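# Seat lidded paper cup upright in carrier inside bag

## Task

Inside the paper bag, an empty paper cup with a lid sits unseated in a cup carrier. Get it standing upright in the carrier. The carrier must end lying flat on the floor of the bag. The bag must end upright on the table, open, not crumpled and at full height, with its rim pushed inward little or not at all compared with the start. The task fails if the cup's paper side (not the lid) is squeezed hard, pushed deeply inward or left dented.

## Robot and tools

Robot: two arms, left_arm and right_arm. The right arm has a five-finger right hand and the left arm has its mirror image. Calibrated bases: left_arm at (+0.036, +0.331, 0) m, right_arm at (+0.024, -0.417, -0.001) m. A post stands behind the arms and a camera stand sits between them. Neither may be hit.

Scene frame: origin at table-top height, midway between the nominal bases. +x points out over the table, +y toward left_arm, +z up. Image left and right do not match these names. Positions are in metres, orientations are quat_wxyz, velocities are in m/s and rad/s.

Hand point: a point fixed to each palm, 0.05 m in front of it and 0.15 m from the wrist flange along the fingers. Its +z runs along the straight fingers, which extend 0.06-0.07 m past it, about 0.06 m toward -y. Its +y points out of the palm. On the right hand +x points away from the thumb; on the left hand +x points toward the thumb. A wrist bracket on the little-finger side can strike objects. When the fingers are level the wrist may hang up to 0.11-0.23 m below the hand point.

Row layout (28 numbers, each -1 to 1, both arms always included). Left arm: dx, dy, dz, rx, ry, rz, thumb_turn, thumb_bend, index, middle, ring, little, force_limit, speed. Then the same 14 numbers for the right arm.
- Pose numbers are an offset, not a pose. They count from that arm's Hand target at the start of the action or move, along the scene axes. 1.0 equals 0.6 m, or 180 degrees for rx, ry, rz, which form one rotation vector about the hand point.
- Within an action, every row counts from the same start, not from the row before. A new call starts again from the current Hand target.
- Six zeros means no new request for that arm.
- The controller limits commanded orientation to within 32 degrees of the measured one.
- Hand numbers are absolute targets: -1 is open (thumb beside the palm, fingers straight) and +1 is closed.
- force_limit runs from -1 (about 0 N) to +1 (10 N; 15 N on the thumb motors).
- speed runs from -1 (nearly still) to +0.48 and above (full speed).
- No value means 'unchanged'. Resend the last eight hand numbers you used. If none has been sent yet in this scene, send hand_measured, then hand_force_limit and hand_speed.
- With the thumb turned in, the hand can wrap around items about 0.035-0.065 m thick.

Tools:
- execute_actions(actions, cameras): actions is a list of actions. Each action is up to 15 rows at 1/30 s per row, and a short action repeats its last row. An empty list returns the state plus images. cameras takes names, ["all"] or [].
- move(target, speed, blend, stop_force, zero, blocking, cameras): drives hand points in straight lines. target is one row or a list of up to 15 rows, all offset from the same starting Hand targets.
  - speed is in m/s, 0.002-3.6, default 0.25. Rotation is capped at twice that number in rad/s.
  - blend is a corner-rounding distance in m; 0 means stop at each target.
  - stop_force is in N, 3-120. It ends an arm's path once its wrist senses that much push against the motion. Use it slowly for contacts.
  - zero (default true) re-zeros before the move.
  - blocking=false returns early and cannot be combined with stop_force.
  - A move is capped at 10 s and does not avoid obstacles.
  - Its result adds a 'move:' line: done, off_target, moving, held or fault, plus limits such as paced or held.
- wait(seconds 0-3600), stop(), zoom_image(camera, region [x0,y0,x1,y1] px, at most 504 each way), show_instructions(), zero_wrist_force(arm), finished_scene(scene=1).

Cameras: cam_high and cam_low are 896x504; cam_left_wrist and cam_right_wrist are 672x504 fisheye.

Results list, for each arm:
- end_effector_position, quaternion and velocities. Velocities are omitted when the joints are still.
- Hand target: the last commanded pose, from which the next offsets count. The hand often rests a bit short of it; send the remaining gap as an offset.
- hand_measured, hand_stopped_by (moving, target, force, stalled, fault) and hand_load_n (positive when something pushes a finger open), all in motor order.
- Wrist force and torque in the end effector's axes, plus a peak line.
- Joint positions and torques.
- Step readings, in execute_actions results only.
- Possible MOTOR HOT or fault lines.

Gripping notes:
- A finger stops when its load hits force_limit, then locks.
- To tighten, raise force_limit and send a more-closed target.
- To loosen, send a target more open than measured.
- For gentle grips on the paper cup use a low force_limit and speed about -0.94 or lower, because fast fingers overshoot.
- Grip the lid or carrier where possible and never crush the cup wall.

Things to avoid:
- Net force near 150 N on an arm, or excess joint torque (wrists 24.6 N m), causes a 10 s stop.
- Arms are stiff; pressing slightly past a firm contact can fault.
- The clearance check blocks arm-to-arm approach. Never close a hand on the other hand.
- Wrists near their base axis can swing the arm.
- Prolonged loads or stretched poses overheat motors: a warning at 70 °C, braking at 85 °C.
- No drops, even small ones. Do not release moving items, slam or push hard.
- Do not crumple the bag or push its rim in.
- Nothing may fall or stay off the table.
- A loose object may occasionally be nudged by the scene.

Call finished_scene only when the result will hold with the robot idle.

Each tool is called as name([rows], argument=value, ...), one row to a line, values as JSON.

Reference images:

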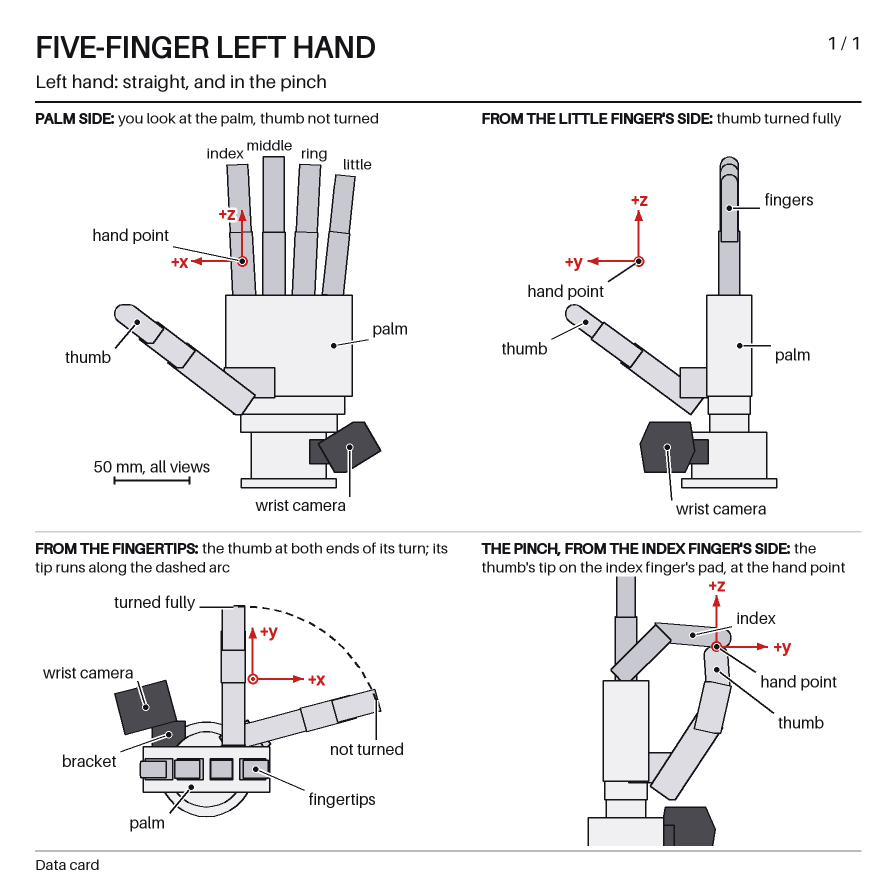

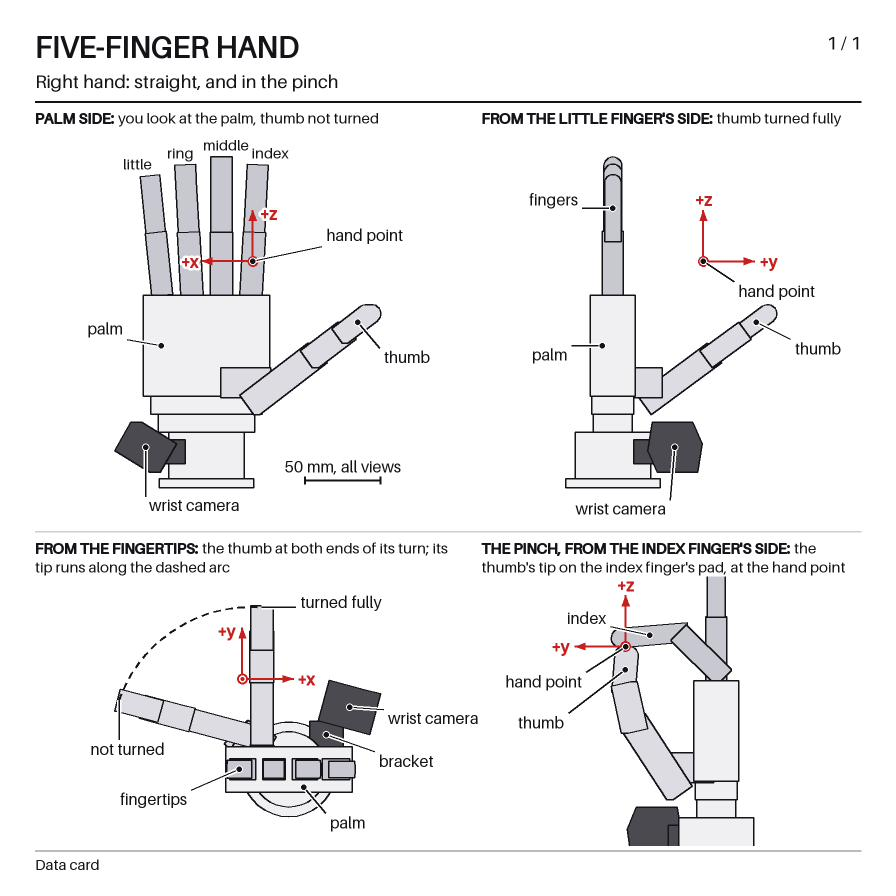

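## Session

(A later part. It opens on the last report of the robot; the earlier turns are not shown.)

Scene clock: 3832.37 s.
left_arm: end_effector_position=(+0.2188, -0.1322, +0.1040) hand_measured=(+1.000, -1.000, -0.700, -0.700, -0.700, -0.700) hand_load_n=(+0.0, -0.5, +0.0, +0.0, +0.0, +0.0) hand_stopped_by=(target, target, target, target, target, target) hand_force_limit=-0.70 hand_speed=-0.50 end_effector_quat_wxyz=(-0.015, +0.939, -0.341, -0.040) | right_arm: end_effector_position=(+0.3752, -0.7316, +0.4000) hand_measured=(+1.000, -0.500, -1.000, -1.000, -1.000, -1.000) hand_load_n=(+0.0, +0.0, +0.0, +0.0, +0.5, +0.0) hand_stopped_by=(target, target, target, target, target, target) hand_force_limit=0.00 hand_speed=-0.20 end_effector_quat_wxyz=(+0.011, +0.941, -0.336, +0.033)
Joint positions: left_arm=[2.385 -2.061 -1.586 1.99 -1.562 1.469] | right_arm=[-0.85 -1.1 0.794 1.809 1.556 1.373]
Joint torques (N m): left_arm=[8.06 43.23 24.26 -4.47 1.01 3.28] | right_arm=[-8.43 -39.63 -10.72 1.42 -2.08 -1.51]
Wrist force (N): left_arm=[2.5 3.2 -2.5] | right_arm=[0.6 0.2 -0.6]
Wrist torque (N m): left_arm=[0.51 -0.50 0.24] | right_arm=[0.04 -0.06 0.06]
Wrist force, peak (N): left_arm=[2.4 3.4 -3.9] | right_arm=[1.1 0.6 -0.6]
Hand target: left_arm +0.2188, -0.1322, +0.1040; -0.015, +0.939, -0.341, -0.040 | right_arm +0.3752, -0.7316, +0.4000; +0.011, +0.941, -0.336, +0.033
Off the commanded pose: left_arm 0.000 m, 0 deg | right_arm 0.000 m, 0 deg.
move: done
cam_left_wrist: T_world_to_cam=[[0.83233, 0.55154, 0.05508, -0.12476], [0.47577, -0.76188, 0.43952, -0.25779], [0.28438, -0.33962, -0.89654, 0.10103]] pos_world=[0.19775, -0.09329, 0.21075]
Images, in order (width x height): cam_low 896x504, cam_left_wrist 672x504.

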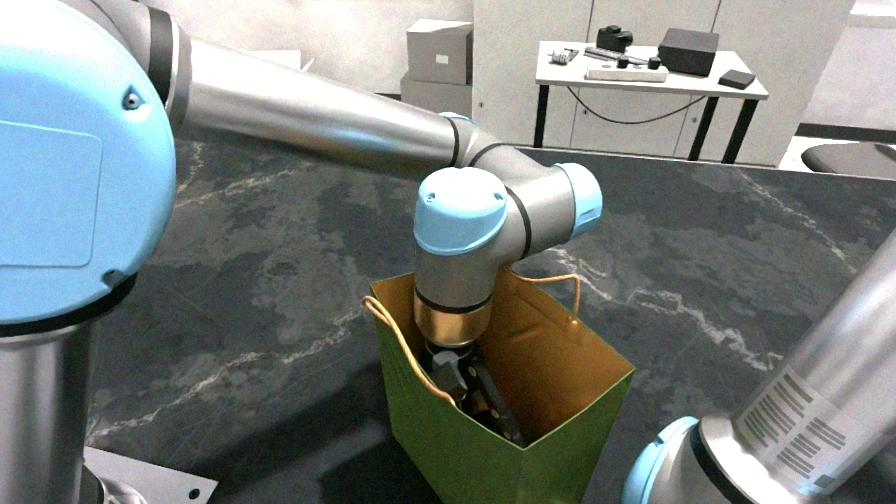

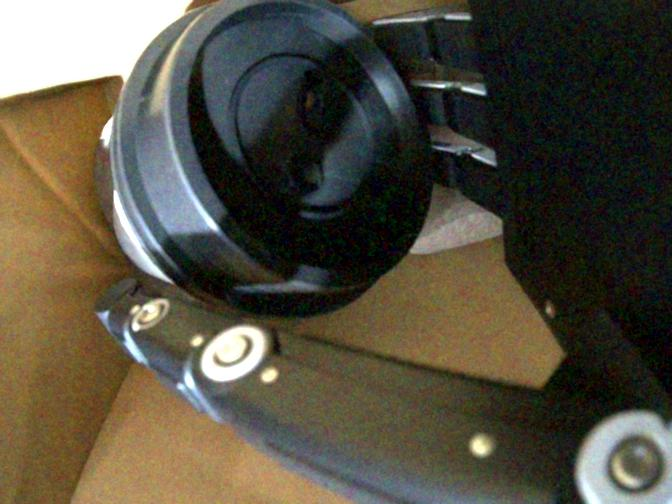

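move([
  [0.0006,0.006,-0.0067,0,0,0,1,-1,-0.7,-0.7,-0.7,-0.7,-0.7,-0.5,0,0,0,0,0,0,1,-0.5,-1,-1,-1,-1,0,-0.2],
], speed=0.01, stop_force=4)

move([
  [0,0,0,0,0,0,1,-1,-0.45,-0.45,-0.45,-0.7,-0.6,-0.9,0,0,0,0,0,0,1,-0.5,-1,-1,-1,-1,0,-0.2],
], speed=0.01, cameras=["cam_left_wrist","cam_low"])

Scene clock: 3864.87 s.
left_arm: end_effector_position=(+0.2192, -0.1286, +0.1000) hand_measured=(+1.000, -1.000, -0.700, -0.700, -0.700, -0.700) hand_load_n=(+0.0, +0.0, +0.0, +0.0, +0.0, -0.5) hand_stopped_by=(target, target, target, target, target, target) hand_force_limit=-0.70 hand_speed=-0.50 end_effector_quat_wxyz=(-0.015, +0.939, -0.341, -0.040) | right_arm: end_effector_position=(+0.3752, -0.7316, +0.4000) hand_measured=(+1.000, -0.500, -1.000, -1.000, -1.000, -1.000) hand_load_n=(+0.0, +0.0, -0.5, +0.0, +0.0, +0.0) hand_stopped_by=(target, target, target, target, target, target) hand_force_limit=0.00 hand_speed=-0.20 end_effector_quat_wxyz=(+0.011, +0.941, -0.336, +0.033)
Joint positions: left_arm=[2.391 -2.059 -1.6 2.003 -1.563 1.475] | right_arm=[-0.85 -1.1 0.794 1.809 1.556 1.373]
Joint torques (N m): left_arm=[-8.09 34.09 23.78 -4.24 -1.87 -2.53] | right_arm=[-8.2 -38.71 -10.27 1.42 -1.88 -1.72]
Wrist force (N): left_arm=[2.6 3.0 -2.8] | right_arm=[0.6 0.4 -0.6]
Wrist torque (N m): left_arm=[0.48 -0.50 0.05] | right_arm=[0.07 -0.07 0.07]
Wrist force, peak (N): left_arm=[2.8 3.4 -2.8] | right_arm=[0.6 0.5 -1.1]
Hand target: left_arm +0.2192, -0.1286, +0.1000; -0.015, +0.939, -0.341, -0.040 | right_arm +0.3752, -0.7316, +0.4000; +0.011, +0.941, -0.336, +0.033
Off the commanded pose: left_arm 0.000 m, 0 deg | right_arm 0.000 m, 0 deg.
move: done

Scene clock: 3866.03 s.
left_arm: end_effector_position=(+0.2192, -0.1286, +0.1000) hand_measured=(+1.000, -1.000, -0.450, -0.450, -0.450, -0.700) hand_load_n=(+0.5, +0.0, +0.0, +0.5, +0.0, +0.0) hand_stopped_by=(target, target, target, target, target, target) hand_force_limit=-0.60 hand_speed=-0.90 end_effector_quat_wxyz=(-0.015, +0.939, -0.341, -0.040) | right_arm: end_effector_position=(+0.3752, -0.7316, +0.4000) hand_measured=(+1.000, -0.500, -1.000, -1.000, -1.000, -1.000) hand_load_n=(+0.0, +0.0, +0.0, +0.0, +0.0, +0.0) hand_stopped_by=(target, target, target, target, target, target) hand_force_limit=0.00 hand_speed=-0.20 end_effector_quat_wxyz=(+0.011, +0.941, -0.336, +0.033)
Joint positions: left_arm=[2.391 -2.059 -1.6 2.003 -1.563 1.475] | right_arm=[-0.85 -1.1 0.794 1.809 1.556 1.373]
Joint torques (N m): left_arm=[-8.67 33.27 23.44 -4.19 -0.52 -2.62] | right_arm=[-8.22 -38.74 -9.89 1.54 -1.81 -1.54]
Wrist force (N): left_arm=[2.5 2.7 -2.4] | right_arm=[0.5 0.4 -0.4]
Wrist torque (N m): left_arm=[0.44 -0.49 0.06] | right_arm=[0.06 -0.06 0.06]
Wrist force, peak (N): left_arm=[2.8 3.1 -2.7] | right_arm=[1.0 0.4 -0.7]
Hand target: left_arm +0.2192, -0.1286, +0.1000; -0.015, +0.939, -0.341, -0.040 | right_arm +0.3752, -0.7316, +0.4000; +0.011, +0.941, -0.336, +0.033
Off the commanded pose: left_arm 0.000 m, 0 deg | right_arm 0.000 m, 0 deg.
move: done
cam_left_wrist: T_world_to_cam=[[0.83231, 0.55156, 0.05516, -0.12686], [0.47575, -0.76187, 0.43957, -0.25344], [0.28447, -0.33961, -0.89651, 0.09844]] pos_world=[0.19815, -0.08968, 0.20665]
Images, in order (width x height): cam_low 896x504, cam_left_wrist 672x504.

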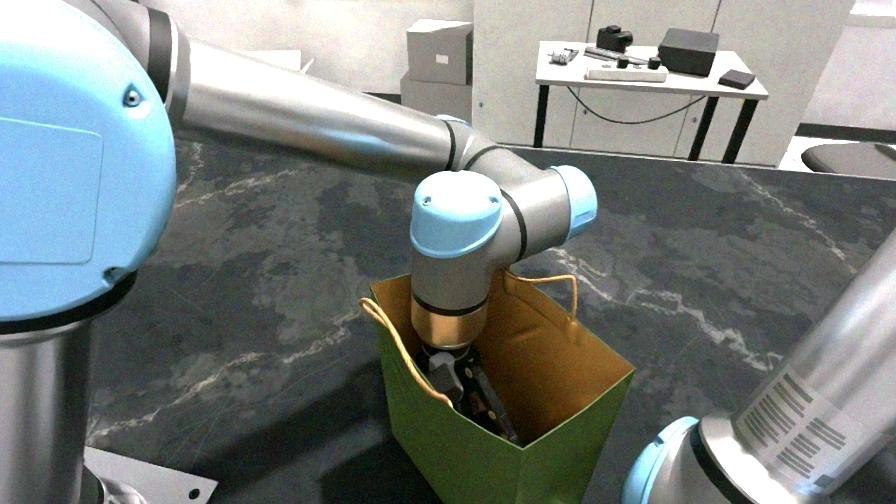

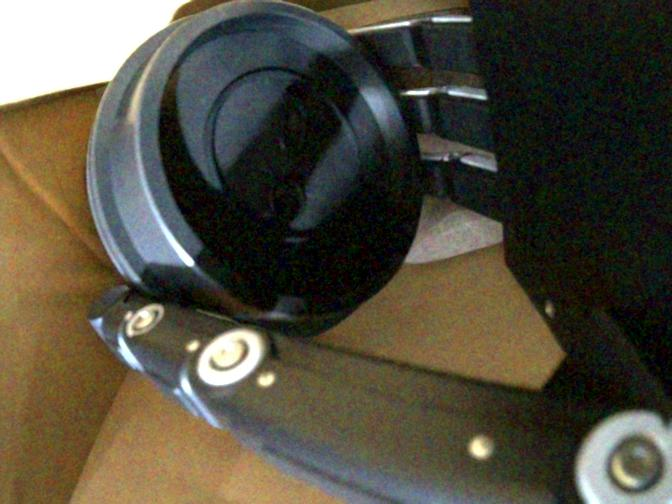

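move([
  [0,0,0,0,0,0,1,-1,-0.3,-0.3,-0.3,-0.7,-0.6,-0.94,0,0,0,0,0,0,1,-0.5,-1,-1,-1,-1,0,-0.2],
], speed=0.01, cameras=["cam_left_wrist"])

Scene clock: 3873.37 s.
left_arm: end_effector_position=(+0.2192, -0.1286, +0.1000) hand_measured=(+1.000, -1.000, -0.300, -0.418, -0.372, -0.700) hand_load_n=(+1.5, +0.5, +2.0, +1.0, +2.0, -0.5) hand_stopped_by=(target, target, target, force, force, target) hand_force_limit=-0.60 hand_speed=-0.94 end_effector_quat_wxyz=(-0.015, +0.939, -0.341, -0.040) | right_arm: end_effector_position=(+0.3752, -0.7316, +0.4000) hand_measured=(+1.000, -0.500, -1.000, -1.000, -1.000, -1.000) hand_load_n=(+0.0, +0.0, +0.0, +0.0, +0.0, +0.0) hand_stopped_by=(target, target, target, target, target, target) hand_force_limit=0.00 hand_speed=-0.20 end_effector_quat_wxyz=(+0.011, +0.941, -0.336, +0.033)
Joint positions: left_arm=[2.391 -2.059 -1.6 2.003 -1.563 1.475] | right_arm=[-0.85 -1.1 0.794 1.809 1.556 1.373]
Joint torques (N m): left_arm=[-8.33 32.3 19.02 -3.64 2.5 -2.4] | right_arm=[-8.93 -38.84 -9.89 1.57 -1.94 -1.61]
Wrist force (N): left_arm=[2.5 2.4 -2.4] | right_arm=[0.7 0.2 -0.6]
Wrist torque (N m): left_arm=[0.41 -0.49 0.07] | right_arm=[0.04 -0.09 0.06]
Wrist force, peak (N): left_arm=[2.9 2.8 -2.6] | right_arm=[1.0 0.6 -0.6]
Hand target: left_arm +0.2192, -0.1286, +0.1000; -0.015, +0.939, -0.341, -0.040 | right_arm +0.3752, -0.7316, +0.4000; +0.011, +0.941, -0.336, +0.033
Off the commanded pose: left_arm 0.000 m, 0 deg | right_arm 0.000 m, 0 deg.
move: done
cam_left_wrist: T_world_to_cam=[[0.83231, 0.55156, 0.05516, -0.12686], [0.47575, -0.76187, 0.43957, -0.25344], [0.28447, -0.33961, -0.89651, 0.09844]] pos_world=[0.19815, -0.08968, 0.20665]

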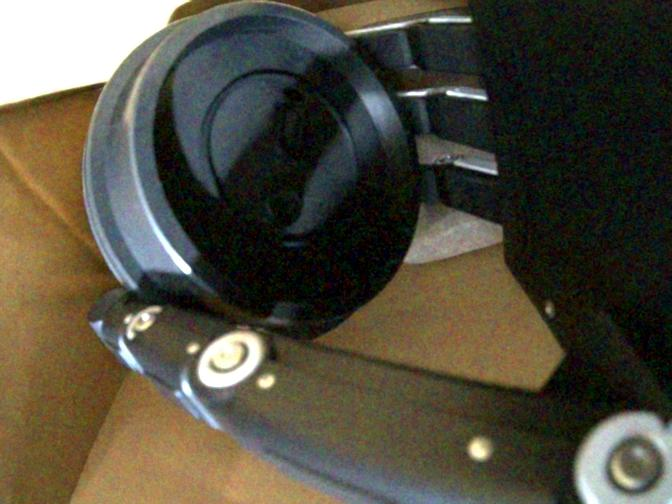

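move([
  [0,0,0.02,0,0,0,1,-1,-0.3,-0.3,-0.3,-0.7,-0.6,-0.94,0,0,0,0,0,0,1,-0.5,-1,-1,-1,-1,0,-0.2],
], speed=0.015, cameras=["cam_left_wrist"])

Scene clock: 3883.03 s.
left_arm: end_effector_position=(+0.2192, -0.1286, +0.1121) hand_measured=(+1.000, -1.000, -0.300, -0.418, -0.372, -0.700) hand_load_n=(+1.5, +0.5, +1.5, +1.5, +1.5, +0.0) hand_stopped_by=(target, target, target, force, force, target) hand_force_limit=-0.60 hand_speed=-0.94 end_effector_quat_wxyz=(-0.015, +0.939, -0.341, -0.040) | right_arm: end_effector_position=(+0.3752, -0.7316, +0.4000) hand_measured=(+1.000, -0.500, -1.000, -1.000, -1.000, -1.000) hand_load_n=(+0.0, +0.0, +0.0, +0.0, +0.0, +0.0) hand_stopped_by=(target, target, target, target, target, target) hand_force_limit=0.00 hand_speed=-0.20 end_effector_quat_wxyz=(+0.011, +0.941, -0.336, +0.033)
Joint positions: left_arm=[2.391 -2.045 -1.587 1.975 -1.563 1.475] | right_arm=[-0.85 -1.1 0.794 1.809 1.556 1.373]
Joint torques (N m): left_arm=[-8.01 31.16 11.45 -1.21 2.4 -2.58] | right_arm=[-8.06 -39.49 -10.29 1.68 -2.01 -1.57]
Wrist force (N): left_arm=[2.5 2.8 -2.4] | right_arm=[0.6 0.0 -0.7]
Wrist torque (N m): left_arm=[0.45 -0.49 0.07] | right_arm=[0.02 -0.07 0.05]
Wrist force, peak (N): left_arm=[2.7 3.1 -2.6] | right_arm=[1.2 0.2 -0.8]
Hand target: left_arm +0.2192, -0.1286, +0.1120; -0.015, +0.939, -0.341, -0.040 | right_arm +0.3752, -0.7316, +0.4000; +0.011, +0.941, -0.336, +0.033
Off the commanded pose: left_arm 0.000 m, 0 deg | right_arm 0.000 m, 0 deg.
move: done
cam_left_wrist: T_world_to_cam=[[0.83229, 0.55159, 0.05509, -0.12745], [0.47577, -0.76179, 0.43968, -0.2589], [0.28449, -0.33973, -0.89646, 0.10932]] pos_world=[0.19815, -0.08978, 0.21885]

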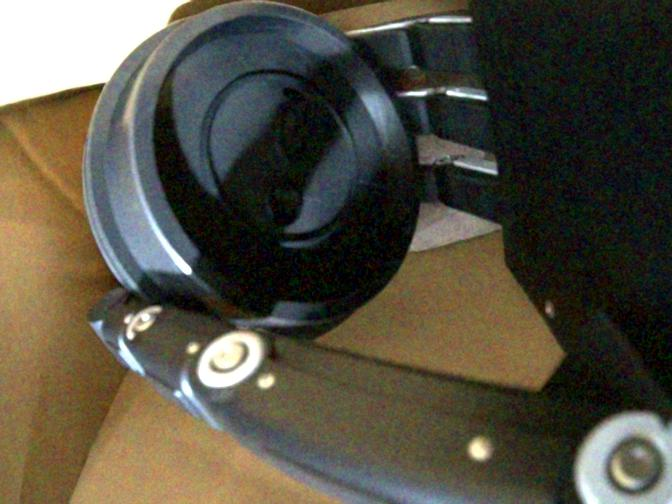

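move([
  [0,0,0.105,0,0,0,1,-1,-0.3,-0.3,-0.3,-0.7,-0.6,-0.94,0,0,0,0,0,0,1,-0.5,-1,-1,-1,-1,0,-0.2],
], speed=0.04, cameras=["cam_left_wrist","cam_low"])

Scene clock: 3918.30 s.
left_arm: end_effector_position=(+0.2192, -0.1286, +0.1751) hand_measured=(+1.000, -1.000, -0.300, -0.418, -0.372, -0.700) hand_load_n=(+1.5, +0.5, +1.5, +1.5, +2.0, +0.0) hand_stopped_by=(target, target, target, force, force, target) hand_force_limit=-0.60 hand_speed=-0.94 end_effector_quat_wxyz=(-0.015, +0.939, -0.341, -0.040) end_effector_velocity=(-0.001, +0.000, -0.002) end_effector_angular_velocity=(+0.001, +0.004, -0.001) | right_arm: end_effector_position=(+0.3752, -0.7316, +0.4000) hand_measured=(+1.000, -0.500, -1.000, -1.000, -1.000, -1.000) hand_load_n=(+0.0, +0.0, +0.0, +0.0, +0.0, +0.0) hand_stopped_by=(target, target, target, target, target, target) hand_force_limit=0.00 hand_speed=-0.20 end_effector_quat_wxyz=(+0.011, +0.941, -0.336, +0.033)
Joint positions: left_arm=[2.391 -1.985 -1.502 1.83 -1.563 1.475] | right_arm=[-0.85 -1.1 0.794 1.809 1.556 1.373]
Joint velocities: left_arm=[-0.001 -0.002 -0.005 0.004 0.002 0] | right_arm=[within noise]
Joint torques (N m): left_arm=[-7.79 27.56 8.82 -1.25 2.17 -2.4] | right_arm=[-8.66 -39.37 -10.1 1.59 -1.95 -1.75]
Wrist force (N): left_arm=[2.2 2.6 -2.2] | right_arm=[0.9 0.3 -0.6]
Wrist torque (N m): left_arm=[0.43 -0.44 0.04] | right_arm=[0.04 -0.10 0.07]
Wrist force, peak (N): left_arm=[2.6 3.1 -2.6] | right_arm=[1.1 0.6 -0.4]
Hand target: left_arm +0.2192, -0.1286, +0.1750; -0.015, +0.939, -0.341, -0.040 | right_arm +0.3752, -0.7316, +0.4000; +0.011, +0.941, -0.336, +0.033
Off the commanded pose: left_arm 0.000 m, 0 deg | right_arm 0.000 m, 0 deg.
move: done
cam_left_wrist: T_world_to_cam=[[0.83232, 0.55155, 0.05515, -0.13094], [0.47566, -0.76177, 0.43982, -0.28657], [0.28459, -0.33984, -0.89639, 0.16566]] pos_world=[0.19815, -0.08978, 0.28175]
Images, in order (width x height): cam_low 896x504, cam_left_wrist 672x504.

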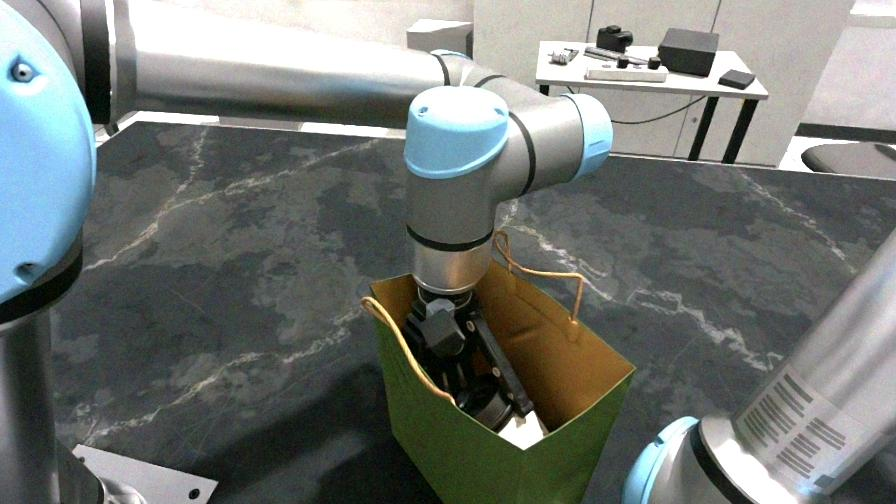

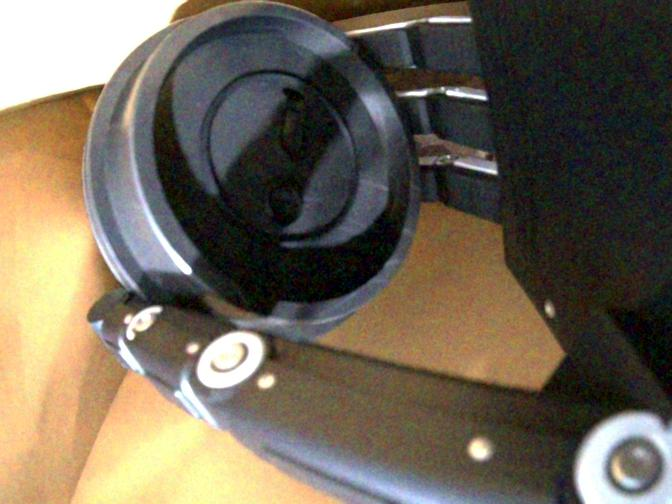

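move([
  [0,0,0.0,0.1552,-0.0559,-0.0136,1,-1,-0.3,-0.3,-0.3,-0.7,-0.6,-0.94,0,0,0,0,0,0,1,-0.5,-1,-1,-1,-1,0,-0.2],
], speed=0.05, cameras=["cam_left_wrist","cam_low","cam_high"])

zoom_image(camera="cam_low", region=[340, 220, 660, 500])

Scene clock: 3931.27 s.
left_arm: end_effector_position=(+0.2192, -0.1286, +0.1750) hand_measured=(+1.000, -1.000, -0.300, -0.418, -0.372, -0.700) hand_load_n=(+1.5, +0.5, +1.5, +1.0, +1.5, +0.0) hand_stopped_by=(target, target, target, force, force, target) hand_force_limit=-0.60 hand_speed=-0.94 end_effector_quat_wxyz=(-0.271, +0.900, -0.338, -0.039) end_effector_velocity=(-0.001, +0.000, -0.001) end_effector_angular_velocity=(-0.006, +0.005, -0.002) | right_arm: end_effector_position=(+0.3752, -0.7316, +0.4000) hand_measured=(+1.000, -0.500, -1.000, -1.000, -1.000, -1.000) hand_load_n=(+0.0, +0.0, +0.0, +0.0, +0.0, +0.0) hand_stopped_by=(target, target, target, target, target, target) hand_force_limit=0.00 hand_speed=-0.20 end_effector_quat_wxyz=(+0.011, +0.941, -0.336, +0.033)
Joint positions: left_arm=[2.161 -2.227 -1.216 1.451 -1.944 1.186] | right_arm=[-0.85 -1.1 0.794 1.809 1.556 1.373]
Joint velocities: left_arm=[0.001 0.003 -0.005 0.007 0.006 0.006] | right_arm=[within noise]
Joint torques (N m): left_arm=[8.14 51.61 9.72 -1.6 2.48 3.23] | right_arm=[-8.41 -38.76 -10.59 1.65 -1.78 -1.63]
Wrist force (N): left_arm=[2.5 3.3 -2.0] | right_arm=[0.7 0.1 -0.4]
Wrist torque (N m): left_arm=[0.51 -0.47 0.21] | right_arm=[0.02 -0.09 0.06]
Wrist force, peak (N): left_arm=[2.9 3.4 -2.5] | right_arm=[1.2 0.2 -0.6]
Hand target: left_arm +0.2192, -0.1286, +0.1750; -0.271, +0.900, -0.338, -0.039 | right_arm +0.3752, -0.7316, +0.4000; +0.011, +0.941, -0.336, +0.033
Off the commanded pose: left_arm 0.000 m, 0 deg | right_arm 0.000 m, 0 deg.
move: done
cam_left_wrist: T_world_to_cam=[[0.8084, 0.39261, 0.43857, -0.21324], [0.39067, -0.91517, 0.09916, -0.22799], [0.4403, 0.09117, -0.89321, 0.18632]] pos_world=[0.17942, -0.14191, 0.28255]
Images, in order (width x height): cam_high 896x504, cam_low 896x504, cam_left_wrist 672x504.

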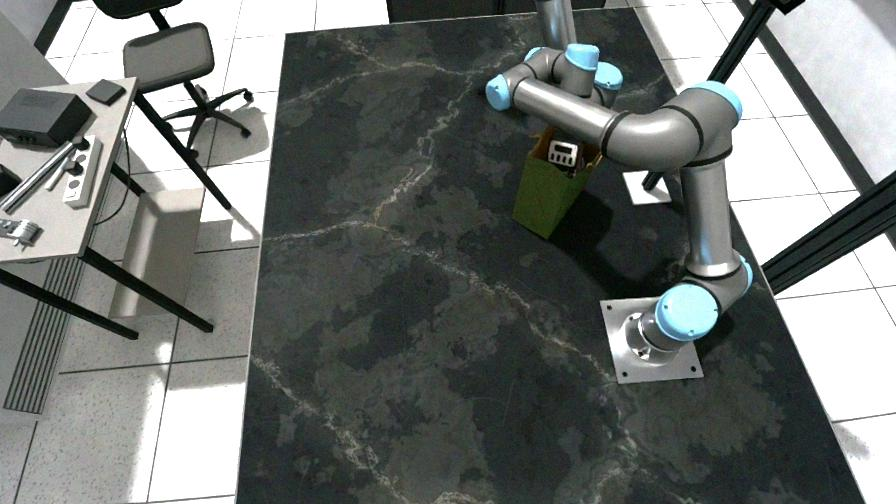

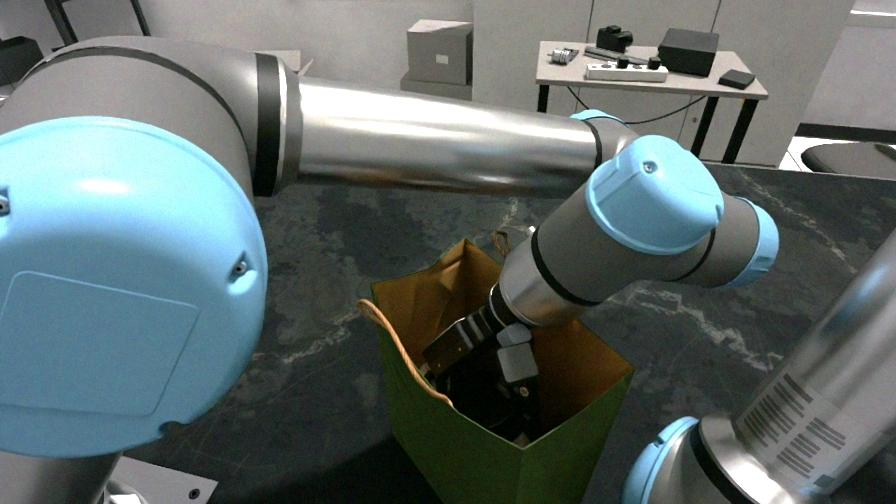

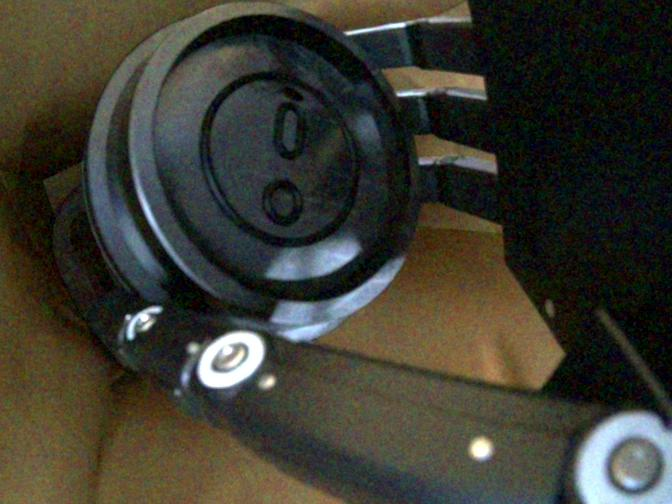

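Scaled by 1.575 from the camera's image (finer frame: 1280x720).

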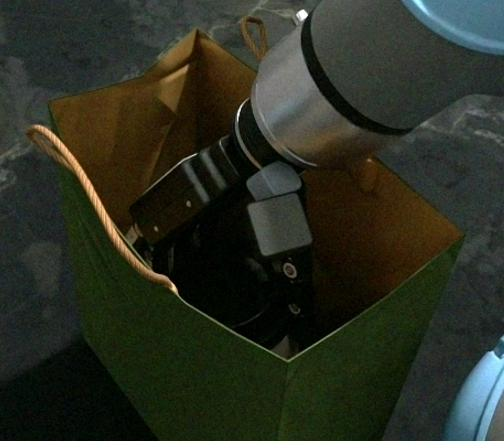

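zoom_image(camera="cam_left_wrist", region=[0, 100, 300, 400])

Scaled by 1.680 from the camera's image (finer frame: 960x720).

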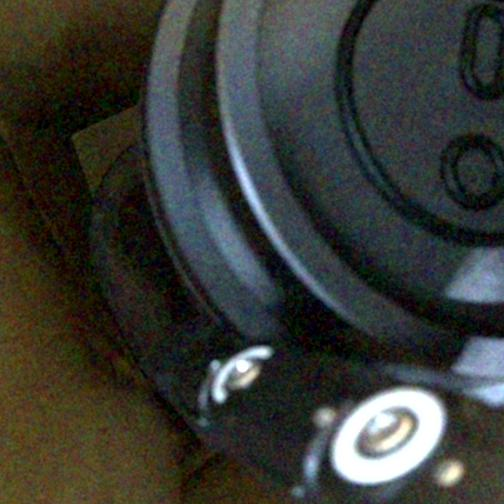

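zoom_image(camera="cam_left_wrist", region=[70, 0, 430, 350])

Scaled by 1.400 from the camera's image (finer frame: 960x720).

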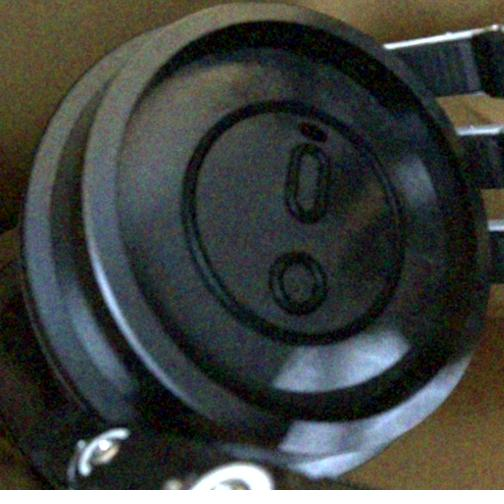

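move([
  [0.0112,-0.0232,0,0,0,0,1,-1,-0.3,-0.3,-0.3,-0.7,-0.6,-0.94,0,0,0,0,0,0,1,-0.5,-1,-1,-1,-1,0,-0.2],
  [0.0112,-0.0232,-0.0417,0,0,0,1,-1,-0.3,-0.3,-0.3,-0.7,-0.6,-0.94,0,0,0,0,0,0,1,-0.5,-1,-1,-1,-1,0,-0.2],
], speed=0.04, stop_force=4, cameras=["cam_left_wrist","cam_low"])

Scene clock: 4035.60 s.
left_arm: end_effector_position=(+0.2259, -0.1425, +0.1500) hand_measured=(+1.000, -1.000, -0.300, -0.418, -0.372, -0.700) hand_load_n=(+1.5, +0.0, +1.5, +1.0, +1.5, +0.0) hand_stopped_by=(target, target, target, force, force, target) hand_force_limit=-0.60 hand_speed=-0.94 end_effector_quat_wxyz=(-0.271, +0.900, -0.338, -0.039) | right_arm: end_effector_position=(+0.3752, -0.7316, +0.4000) hand_measured=(+1.000, -0.500, -1.000, -1.000, -1.000, -1.000) hand_load_n=(+0.0, +0.0, +0.0, +0.0, +0.0, +0.0) hand_stopped_by=(target, target, target, target, target, target) hand_force_limit=0.00 hand_speed=-0.20 end_effector_quat_wxyz=(+0.011, +0.941, -0.336, +0.033)
Joint positions: left_arm=[2.159 -2.284 -1.185 1.476 -1.942 1.184] | right_arm=[-0.85 -1.1 0.794 1.809 1.556 1.373]
Joint torques (N m): left_arm=[5.24 52.85 26.08 -2.39 -1.87 3.01] | right_arm=[-8.22 -39.03 -9.8 1.73 -1.93 -1.45]
Wrist force (N): left_arm=[2.4 3.0 -2.1] | right_arm=[0.8 0.2 -0.7]
Wrist torque (N m): left_arm=[0.48 -0.47 0.24] | right_arm=[0.05 -0.09 0.07]
Wrist force, peak (N): left_arm=[2.6 3.5 -2.4] | right_arm=[1.2 0.2 -0.7]
Hand target: left_arm +0.2259, -0.1425, +0.1500; -0.271, +0.900, -0.338, -0.039 | right_arm +0.3752, -0.7316, +0.4000; +0.011, +0.941, -0.336, +0.033
Off the commanded pose: left_arm 0.000 m, 0 deg | right_arm 0.000 m, 0 deg.
move: done
cam_left_wrist: T_world_to_cam=[[0.80862, 0.39274, 0.43805, -0.20212], [0.3908, -0.91513, 0.09908, -0.24084], [0.43978, 0.09107, -0.89348, 0.16245]] pos_world=[0.18612, -0.15581, 0.25755]
Images, in order (width x height): cam_low 896x504, cam_left_wrist 672x504.

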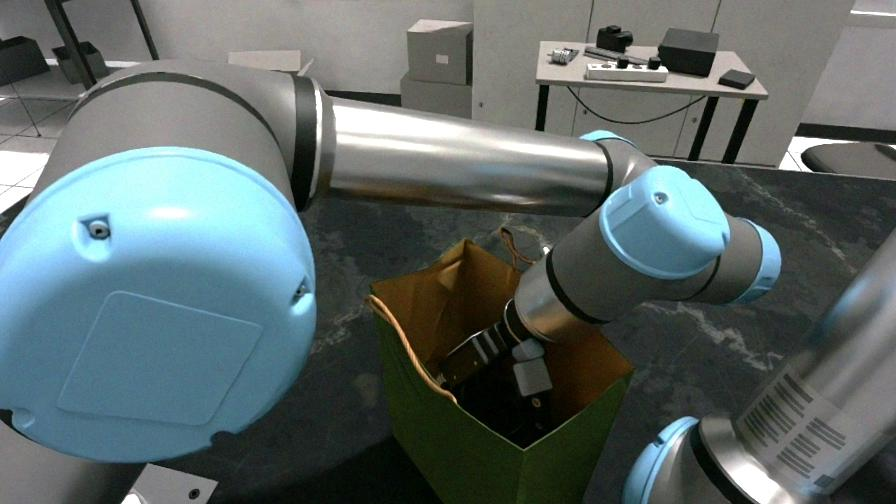

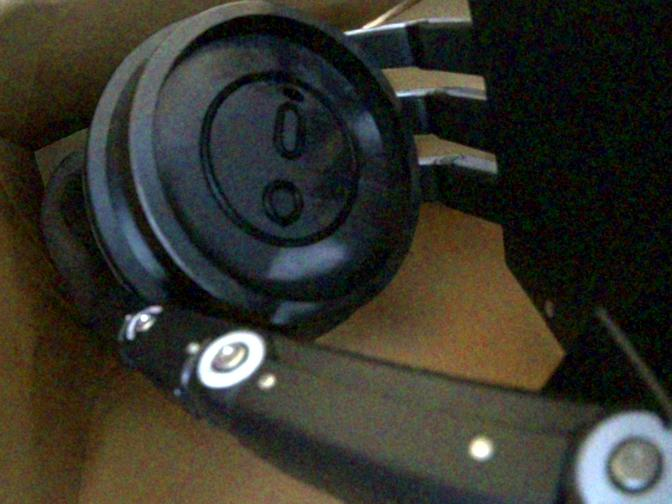

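zoom_image(camera="cam_left_wrist", region=[0, 100, 260, 400])

Scaled by 1.680 from the camera's image (finer frame: 960x720).

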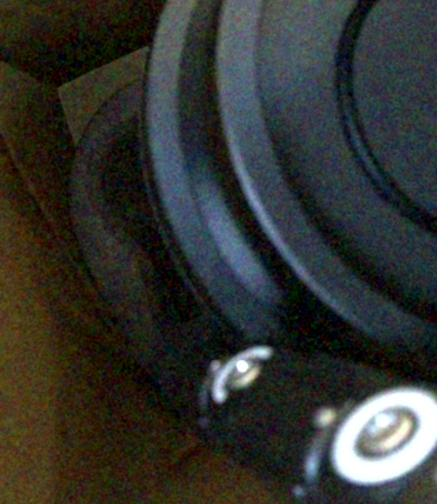

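move(target=[0,0,-0.0333,0,0,0,1,-1,-0.3,-0.3,-0.3,-0.7,-0.6,-0.94,0,0,0,0,0,0,1,-0.5,-1,-1,-1,-1,0,-0.2], speed=0.015, stop_force=3, cameras=["cam_left_wrist"])

Scene clock: 4053.23 s.
left_arm: end_effector_position=(+0.2259, -0.1425, +0.1300) hand_measured=(+1.000, -1.000, -0.300, -0.418, -0.372, -0.700) hand_load_n=(+1.5, +0.0, +1.5, +1.5, +1.5, +0.0) hand_stopped_by=(target, target, target, force, force, target) hand_force_limit=-0.60 hand_speed=-0.94 end_effector_quat_wxyz=(-0.271, +0.900, -0.338, -0.039) | right_arm: end_effector_position=(+0.3752, -0.7316, +0.4000) hand_measured=(+1.000, -0.500, -1.000, -1.000, -1.000, -1.000) hand_load_n=(+0.0, +0.0, +0.0, +0.0, +0.0, +0.0) hand_stopped_by=(target, target, target, target, target, target) hand_force_limit=0.00 hand_speed=-0.20 end_effector_quat_wxyz=(+0.011, +0.941, -0.336, +0.033)
Joint positions: left_arm=[2.159 -2.301 -1.209 1.517 -1.942 1.184] | right_arm=[-0.85 -1.1 0.794 1.809 1.556 1.373]
Joint torques (N m): left_arm=[4.58 53.2 24.79 -4.57 -2.96 2.5] | right_arm=[-8.28 -39.15 -9.75 1.63 -1.81 -1.65]
Wrist force (N): left_arm=[2.2 3.4 -1.9] | right_arm=[0.3 0.3 -0.5]
Wrist torque (N m): left_arm=[0.49 -0.46 0.23] | right_arm=[0.05 -0.03 0.04]
Wrist force, peak (N): left_arm=[2.4 3.8 -2.6] | right_arm=[0.7 0.2 -1.0]
Hand target: left_arm +0.2259, -0.1425, +0.1300; -0.271, +0.900, -0.338, -0.039 | right_arm +0.3752, -0.7316, +0.4000; +0.011, +0.941, -0.336, +0.033
Off the commanded pose: left_arm 0.000 m, 0 deg | right_arm 0.000 m, 0 deg.
move: done
cam_left_wrist: T_world_to_cam=[[0.80867, 0.39267, 0.43802, -0.19338], [0.39069, -0.91517, 0.09913, -0.23886], [0.43978, 0.09097, -0.89348, 0.14457]] pos_world=[0.18612, -0.15581, 0.23755]

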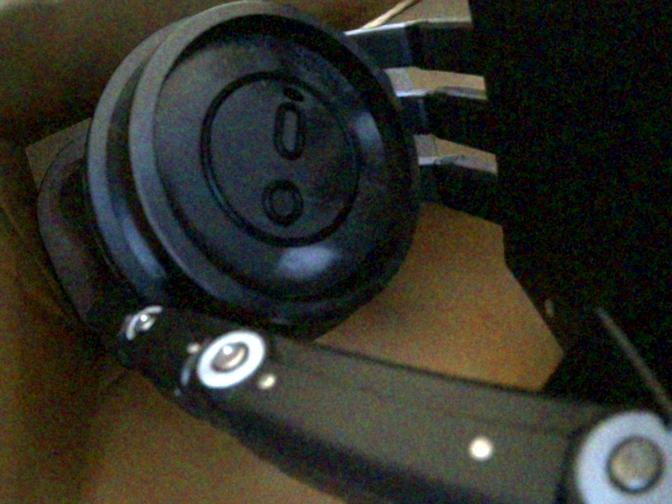

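move(target=[0,0,-0.0333,0,0,0,1,-1,-0.3,-0.3,-0.3,-0.7,-0.6,-0.94,0,0,0,0,0,0,1,-0.5,-1,-1,-1,-1,0,-0.2], speed=0.008, stop_force=3, cameras=["cam_left_wrist","cam_low"])

Scene clock: 4064.40 s.
left_arm: end_effector_position=(+0.2259, -0.1425, +0.1131) hand_measured=(+1.000, -1.000, -0.300, -0.418, -0.372, -0.700) hand_load_n=(+0.5, +0.5, +1.5, +1.0, +1.5, +0.0) hand_stopped_by=(target, target, target, force, force, target) hand_force_limit=-0.60 hand_speed=-0.94 end_effector_quat_wxyz=(-0.271, +0.900, -0.338, -0.039) | right_arm: end_effector_position=(+0.3752, -0.7316, +0.4000) hand_measured=(+1.000, -0.500, -1.000, -1.000, -1.000, -1.000) hand_load_n=(+0.0, +0.0, +0.0, +0.0, +0.0, +0.0) hand_stopped_by=(target, target, target, target, target, target) hand_force_limit=0.00 hand_speed=-0.20 end_effector_quat_wxyz=(+0.011, +0.941, -0.336, +0.033)
Joint positions: left_arm=[2.159 -2.317 -1.227 1.551 -1.942 1.184] | right_arm=[-0.85 -1.1 0.794 1.809 1.556 1.373]
Joint torques (N m): left_arm=[5.15 52.17 24.26 -4.18 -2.89 2.08] | right_arm=[-8.95 -39.27 -9.4 1.55 -1.9 -1.66]
Wrist force (N): left_arm=[1.5 2.8 -4.5] | right_arm=[0.6 0.1 -0.3]
Wrist torque (N m): left_arm=[0.46 -0.47 0.23] | right_arm=[0.01 -0.08 0.05]
Wrist force, peak (N): left_arm=[1.0 2.2 -5.6] | right_arm=[1.0 0.3 -0.8]
Hand target: left_arm +0.2259, -0.1425, +0.1131; -0.271, +0.900, -0.338, -0.039 (not the last commanded pose) | right_arm +0.3752, -0.7316, +0.4000; +0.011, +0.941, -0.336, +0.033
Off the commanded pose: left_arm 0.003 m, 0 deg | right_arm 0.000 m, 0 deg.
move: contact (left_arm)
cam_left_wrist: T_world_to_cam=[[0.80867, 0.39267, 0.43802, -0.18602], [0.39069, -0.91517, 0.09913, -0.23719], [0.43978, 0.09097, -0.89348, 0.12956]] pos_world=[0.18612, -0.15581, 0.22075]
Images, in order (width x height): cam_low 896x504, cam_left_wrist 672x504.

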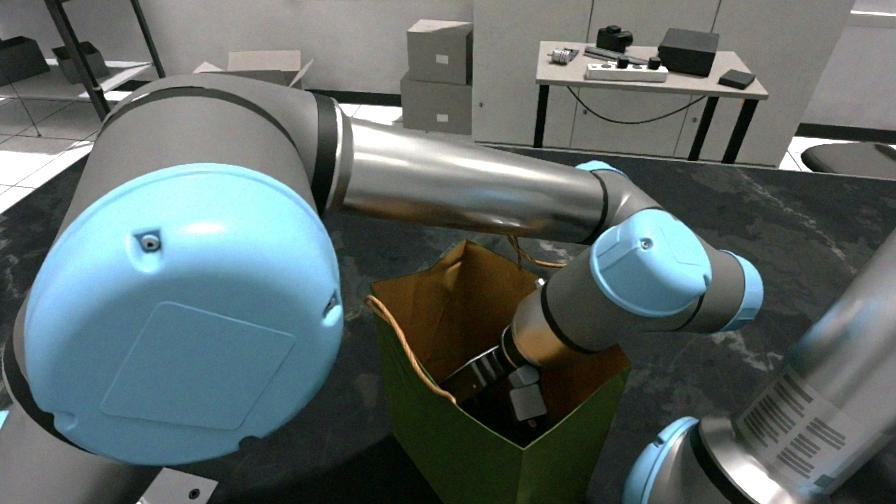

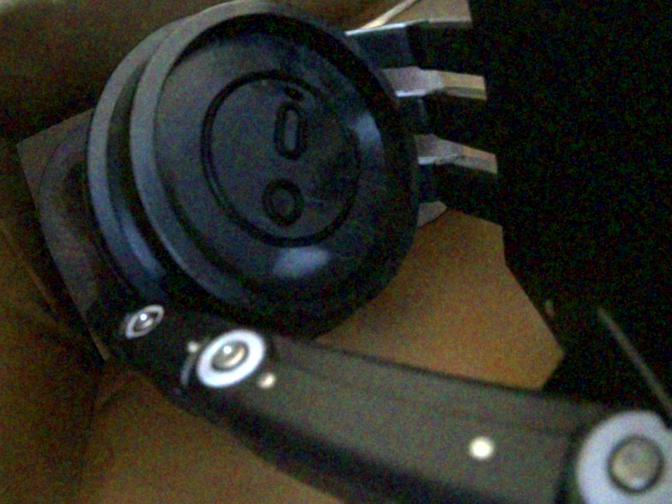

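move(target=[-0.01556,-0.01891,0.0033,0.0343,-0.0282,0,1,-1,-0.3,-0.3,-0.3,-0.7,-0.6,-0.94,0,0,0,0,0,0,1,-0.5,-1,-1,-1,-1,0,-0.2], speed=0.02, stop_force=6, cameras=["cam_left_wrist","cam_low"])

Scene clock: 4089.87 s.
left_arm: end_effector_position=(+0.2200, -0.1497, +0.1143) hand_measured=(+1.000, -1.000, -0.300, -0.418, -0.372, -0.700) hand_load_n=(+1.0, +0.0, +1.5, +1.5, +2.0, +0.0) hand_stopped_by=(target, target, target, force, force, target) hand_force_limit=-0.60 hand_speed=-0.94 end_effector_quat_wxyz=(-0.311, +0.891, -0.329, -0.026) | right_arm: end_effector_position=(+0.3752, -0.7316, +0.4000) hand_measured=(+1.000, -0.500, -1.000, -1.000, -1.000, -1.000) hand_load_n=(+0.0, +0.0, +0.0, +0.0, +0.0, +0.0) hand_stopped_by=(target, target, target, target, target, target) hand_force_limit=0.00 hand_speed=-0.20 end_effector_quat_wxyz=(+0.011, +0.941, -0.336, +0.033)
Joint positions: left_arm=[2.107 -2.363 -1.175 1.479 -1.995 1.094] | right_arm=[-0.85 -1.1 0.794 1.809 1.556 1.373]
Joint torques (N m): left_arm=[7.55 54.35 7.5 -1.96 2.41 3.27] | right_arm=[-8.63 -39.22 -9.24 1.83 -1.9 -1.48]
Wrist force (N): left_arm=[1.6 1.4 -3.1] | right_arm=[0.6 0.1 -0.5]
Wrist torque (N m): left_arm=[0.33 -0.40 0.04] | right_arm=[0.03 -0.07 0.05]
Wrist force, peak (N): left_arm=[1.7 3.3 -4.6] | right_arm=[0.9 0.5 -0.9]
Hand target: left_arm +0.2200, -0.1497, +0.1144; -0.311, +0.891, -0.329, -0.026 (not the last commanded pose) | right_arm +0.3752, -0.7316, +0.4000; +0.011, +0.941, -0.336, +0.033
Off the commanded pose: left_arm 0.005 m, 3 deg | right_arm 0.000 m, 0 deg.
move: held (left_arm; a check stopped the path); limits=held
pose unreachable (left arm): on one or more control steps of this call, first in action 0 (counted from 0), this arm could not follow its commanded pose, so it was not sent that pose on those steps. It may still have moved: this result reports where it is.
cause: moving toward the commanded pose would bring a part of the arm too close to another arm (a part of this arm just beyond joint 4 (wrist 1) and a part of the right arm just beyond its joint 2 (shoulder lift), at the place that arm is still heading or pushing toward).
cam_left_wrist: T_world_to_cam=[[0.78189, 0.36017, 0.50885, -0.18605], [0.38624, -0.92057, 0.0581, -0.23676], [0.48936, 0.15111, -0.85889, 0.12804]] pos_world=[0.17426, -0.17029, 0.2184]
Images, in order (width x height): cam_low 896x504, cam_left_wrist 672x504.

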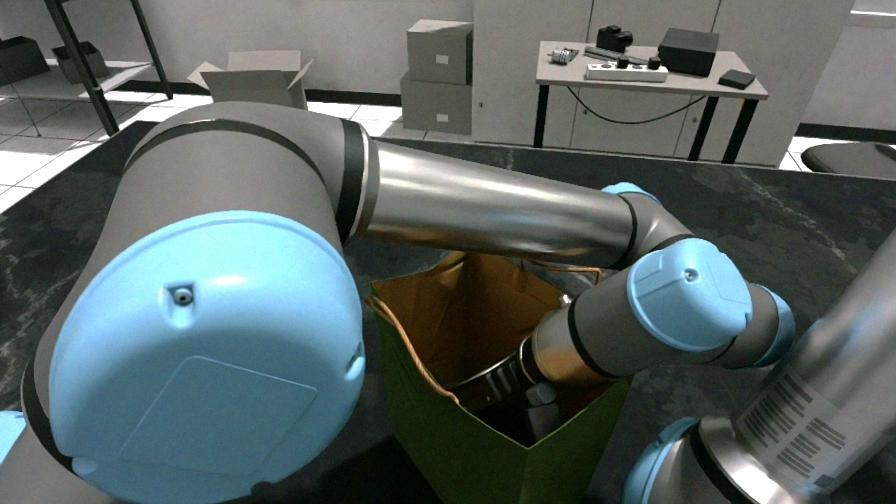

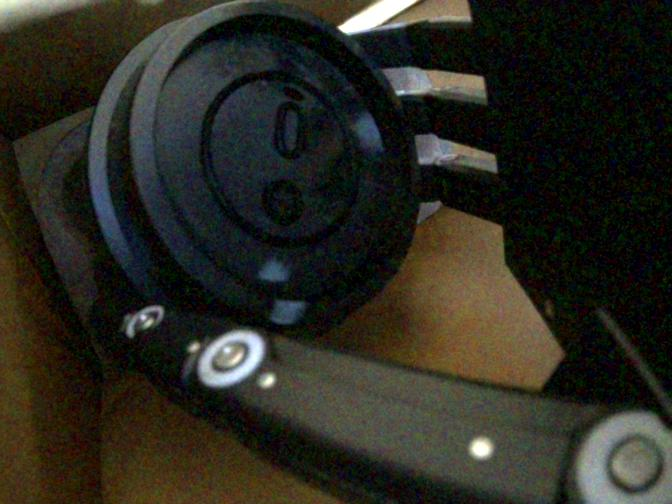

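move(target=[0,0,0,0,0,0,1,-1,-0.4,-0.5,-0.47,-0.7,-0.6,-0.8,0,0,0,0,0,0,1,-0.5,-1,-1,-1,-1,0,-0.2], speed=0.02, cameras=["cam_left_wrist"])

Scene clock: 4104.97 s.
left_arm: end_effector_position=(+0.2200, -0.1497, +0.1144) hand_measured=(+1.000, -1.000, -0.400, -0.500, -0.470, -0.700) hand_load_n=(+0.0, +0.0, +0.0, +0.0, +0.0, +0.0) hand_stopped_by=(target, target, target, target, target, target) hand_force_limit=-0.60 hand_speed=-0.80 end_effector_quat_wxyz=(-0.311, +0.891, -0.329, -0.026) | right_arm: end_effector_position=(+0.3752, -0.7316, +0.4000) hand_measured=(+1.000, -0.500, -1.000, -1.000, -1.000, -1.000) hand_load_n=(+0.0, +0.0, +0.0, +0.0, +0.0, +0.0) hand_stopped_by=(target, target, target, target, target, target) hand_force_limit=0.00 hand_speed=-0.20 end_effector_quat_wxyz=(+0.011, +0.941, -0.336, +0.033)
Joint positions: left_arm=[2.107 -2.363 -1.175 1.479 -1.995 1.094] | right_arm=[-0.85 -1.1 0.794 1.809 1.556 1.373]
Joint torques (N m): left_arm=[8.33 53.56 7.46 -3.47 1.52 2.65] | right_arm=[-8.58 -39.53 -9.6 1.72 -1.75 -1.46]
Wrist force (N): left_arm=[2.3 2.4 -2.2] | right_arm=[0.5 0.2 -0.7]
Wrist torque (N m): left_arm=[0.37 -0.45 0.03] | right_arm=[0.06 -0.05 0.05]
Wrist force, peak (N): left_arm=[2.4 3.0 -2.3] | right_arm=[0.9 0.5 -0.8]
Hand target: left_arm +0.2200, -0.1497, +0.1144; -0.311, +0.891, -0.329, -0.026 | right_arm +0.3752, -0.7316, +0.4000; +0.011, +0.941, -0.336, +0.033
Off the commanded pose: left_arm 0.000 m, 0 deg | right_arm 0.000 m, 0 deg.
move: done
cam_left_wrist: T_world_to_cam=[[0.78191, 0.36017, 0.50882, -0.18605], [0.3863, -0.92055, 0.05799, -0.23674], [0.48927, 0.15121, -0.85892, 0.12808]] pos_world=[0.17426, -0.17029, 0.2184]

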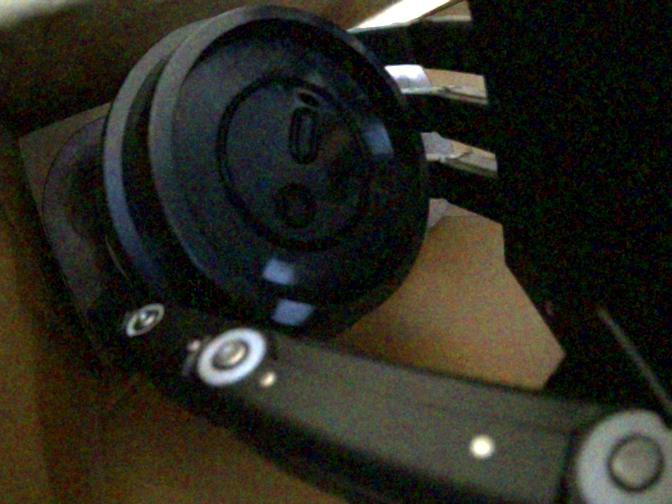

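move(target=[0,0,0,0,0,0,0.0,-1,-0.4,-0.5,-0.47,-0.7,-0.6,-0.6,0,0,0,0,0,0,1,-0.5,-1,-1,-1,-1,0,-0.2], speed=0.02, cameras=["cam_left_wrist"])

Scene clock: 4115.30 s.
left_arm: end_effector_position=(+0.2200, -0.1497, +0.1144) hand_measured=(+0.000, -1.000, -0.400, -0.500, -0.470, -0.700) hand_load_n=(-1.0, +0.0, +0.0, +0.0, +0.0, +0.0) hand_stopped_by=(target, target, target, target, target, target) hand_force_limit=-0.60 hand_speed=-0.60 end_effector_quat_wxyz=(-0.311, +0.891, -0.329, -0.026) | right_arm: end_effector_position=(+0.3752, -0.7316, +0.4000) hand_measured=(+1.000, -0.500, -1.000, -1.000, -1.000, -1.000) hand_load_n=(+0.0, +0.0, +0.5, +0.0, +0.0, +0.0) hand_stopped_by=(target, target, target, target, target, target) hand_force_limit=0.00 hand_speed=-0.20 end_effector_quat_wxyz=(+0.011, +0.941, -0.336, +0.033)
Joint positions: left_arm=[2.107 -2.363 -1.175 1.479 -1.995 1.094] | right_arm=[-0.85 -1.1 0.794 1.809 1.556 1.373]
Joint torques (N m): left_arm=[7.28 53.59 9.33 -3.61 0.78 2.1] | right_arm=[-8.68 -39.07 -9.59 1.94 -1.7 -1.47]
Wrist force (N): left_arm=[1.8 2.8 -2.1] | right_arm=[0.9 0.6 -0.4]
Wrist torque (N m): left_arm=[0.42 -0.41 0.04] | right_arm=[0.09 -0.12 0.09]
Wrist force, peak (N): left_arm=[2.5 2.8 -2.2] | right_arm=[1.1 0.3 -0.7]
Hand target: left_arm +0.2200, -0.1497, +0.1144; -0.311, +0.891, -0.329, -0.026 | right_arm +0.3752, -0.7316, +0.4000; +0.011, +0.941, -0.336, +0.033
Off the commanded pose: left_arm 0.000 m, 0 deg | right_arm 0.000 m, 0 deg.
move: done
cam_left_wrist: T_world_to_cam=[[0.78191, 0.36017, 0.50882, -0.18605], [0.3863, -0.92055, 0.05799, -0.23674], [0.48927, 0.15121, -0.85892, 0.12808]] pos_world=[0.17426, -0.17029, 0.2184]

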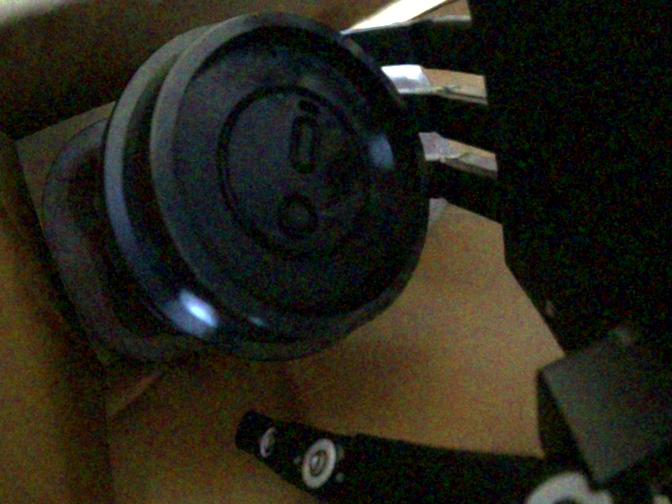

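zoom_image(camera="cam_left_wrist", region=[0, 0, 460, 400])

Scaled by 1.096 from the camera's image (finer frame: 960x720).

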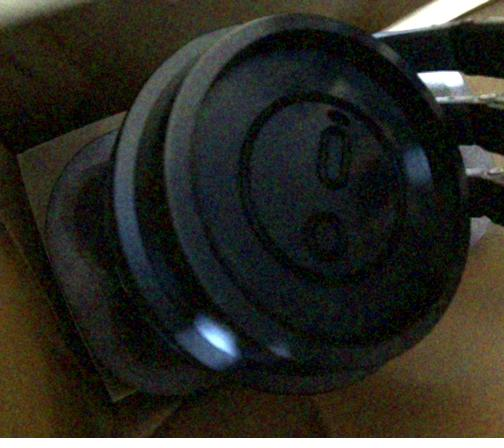

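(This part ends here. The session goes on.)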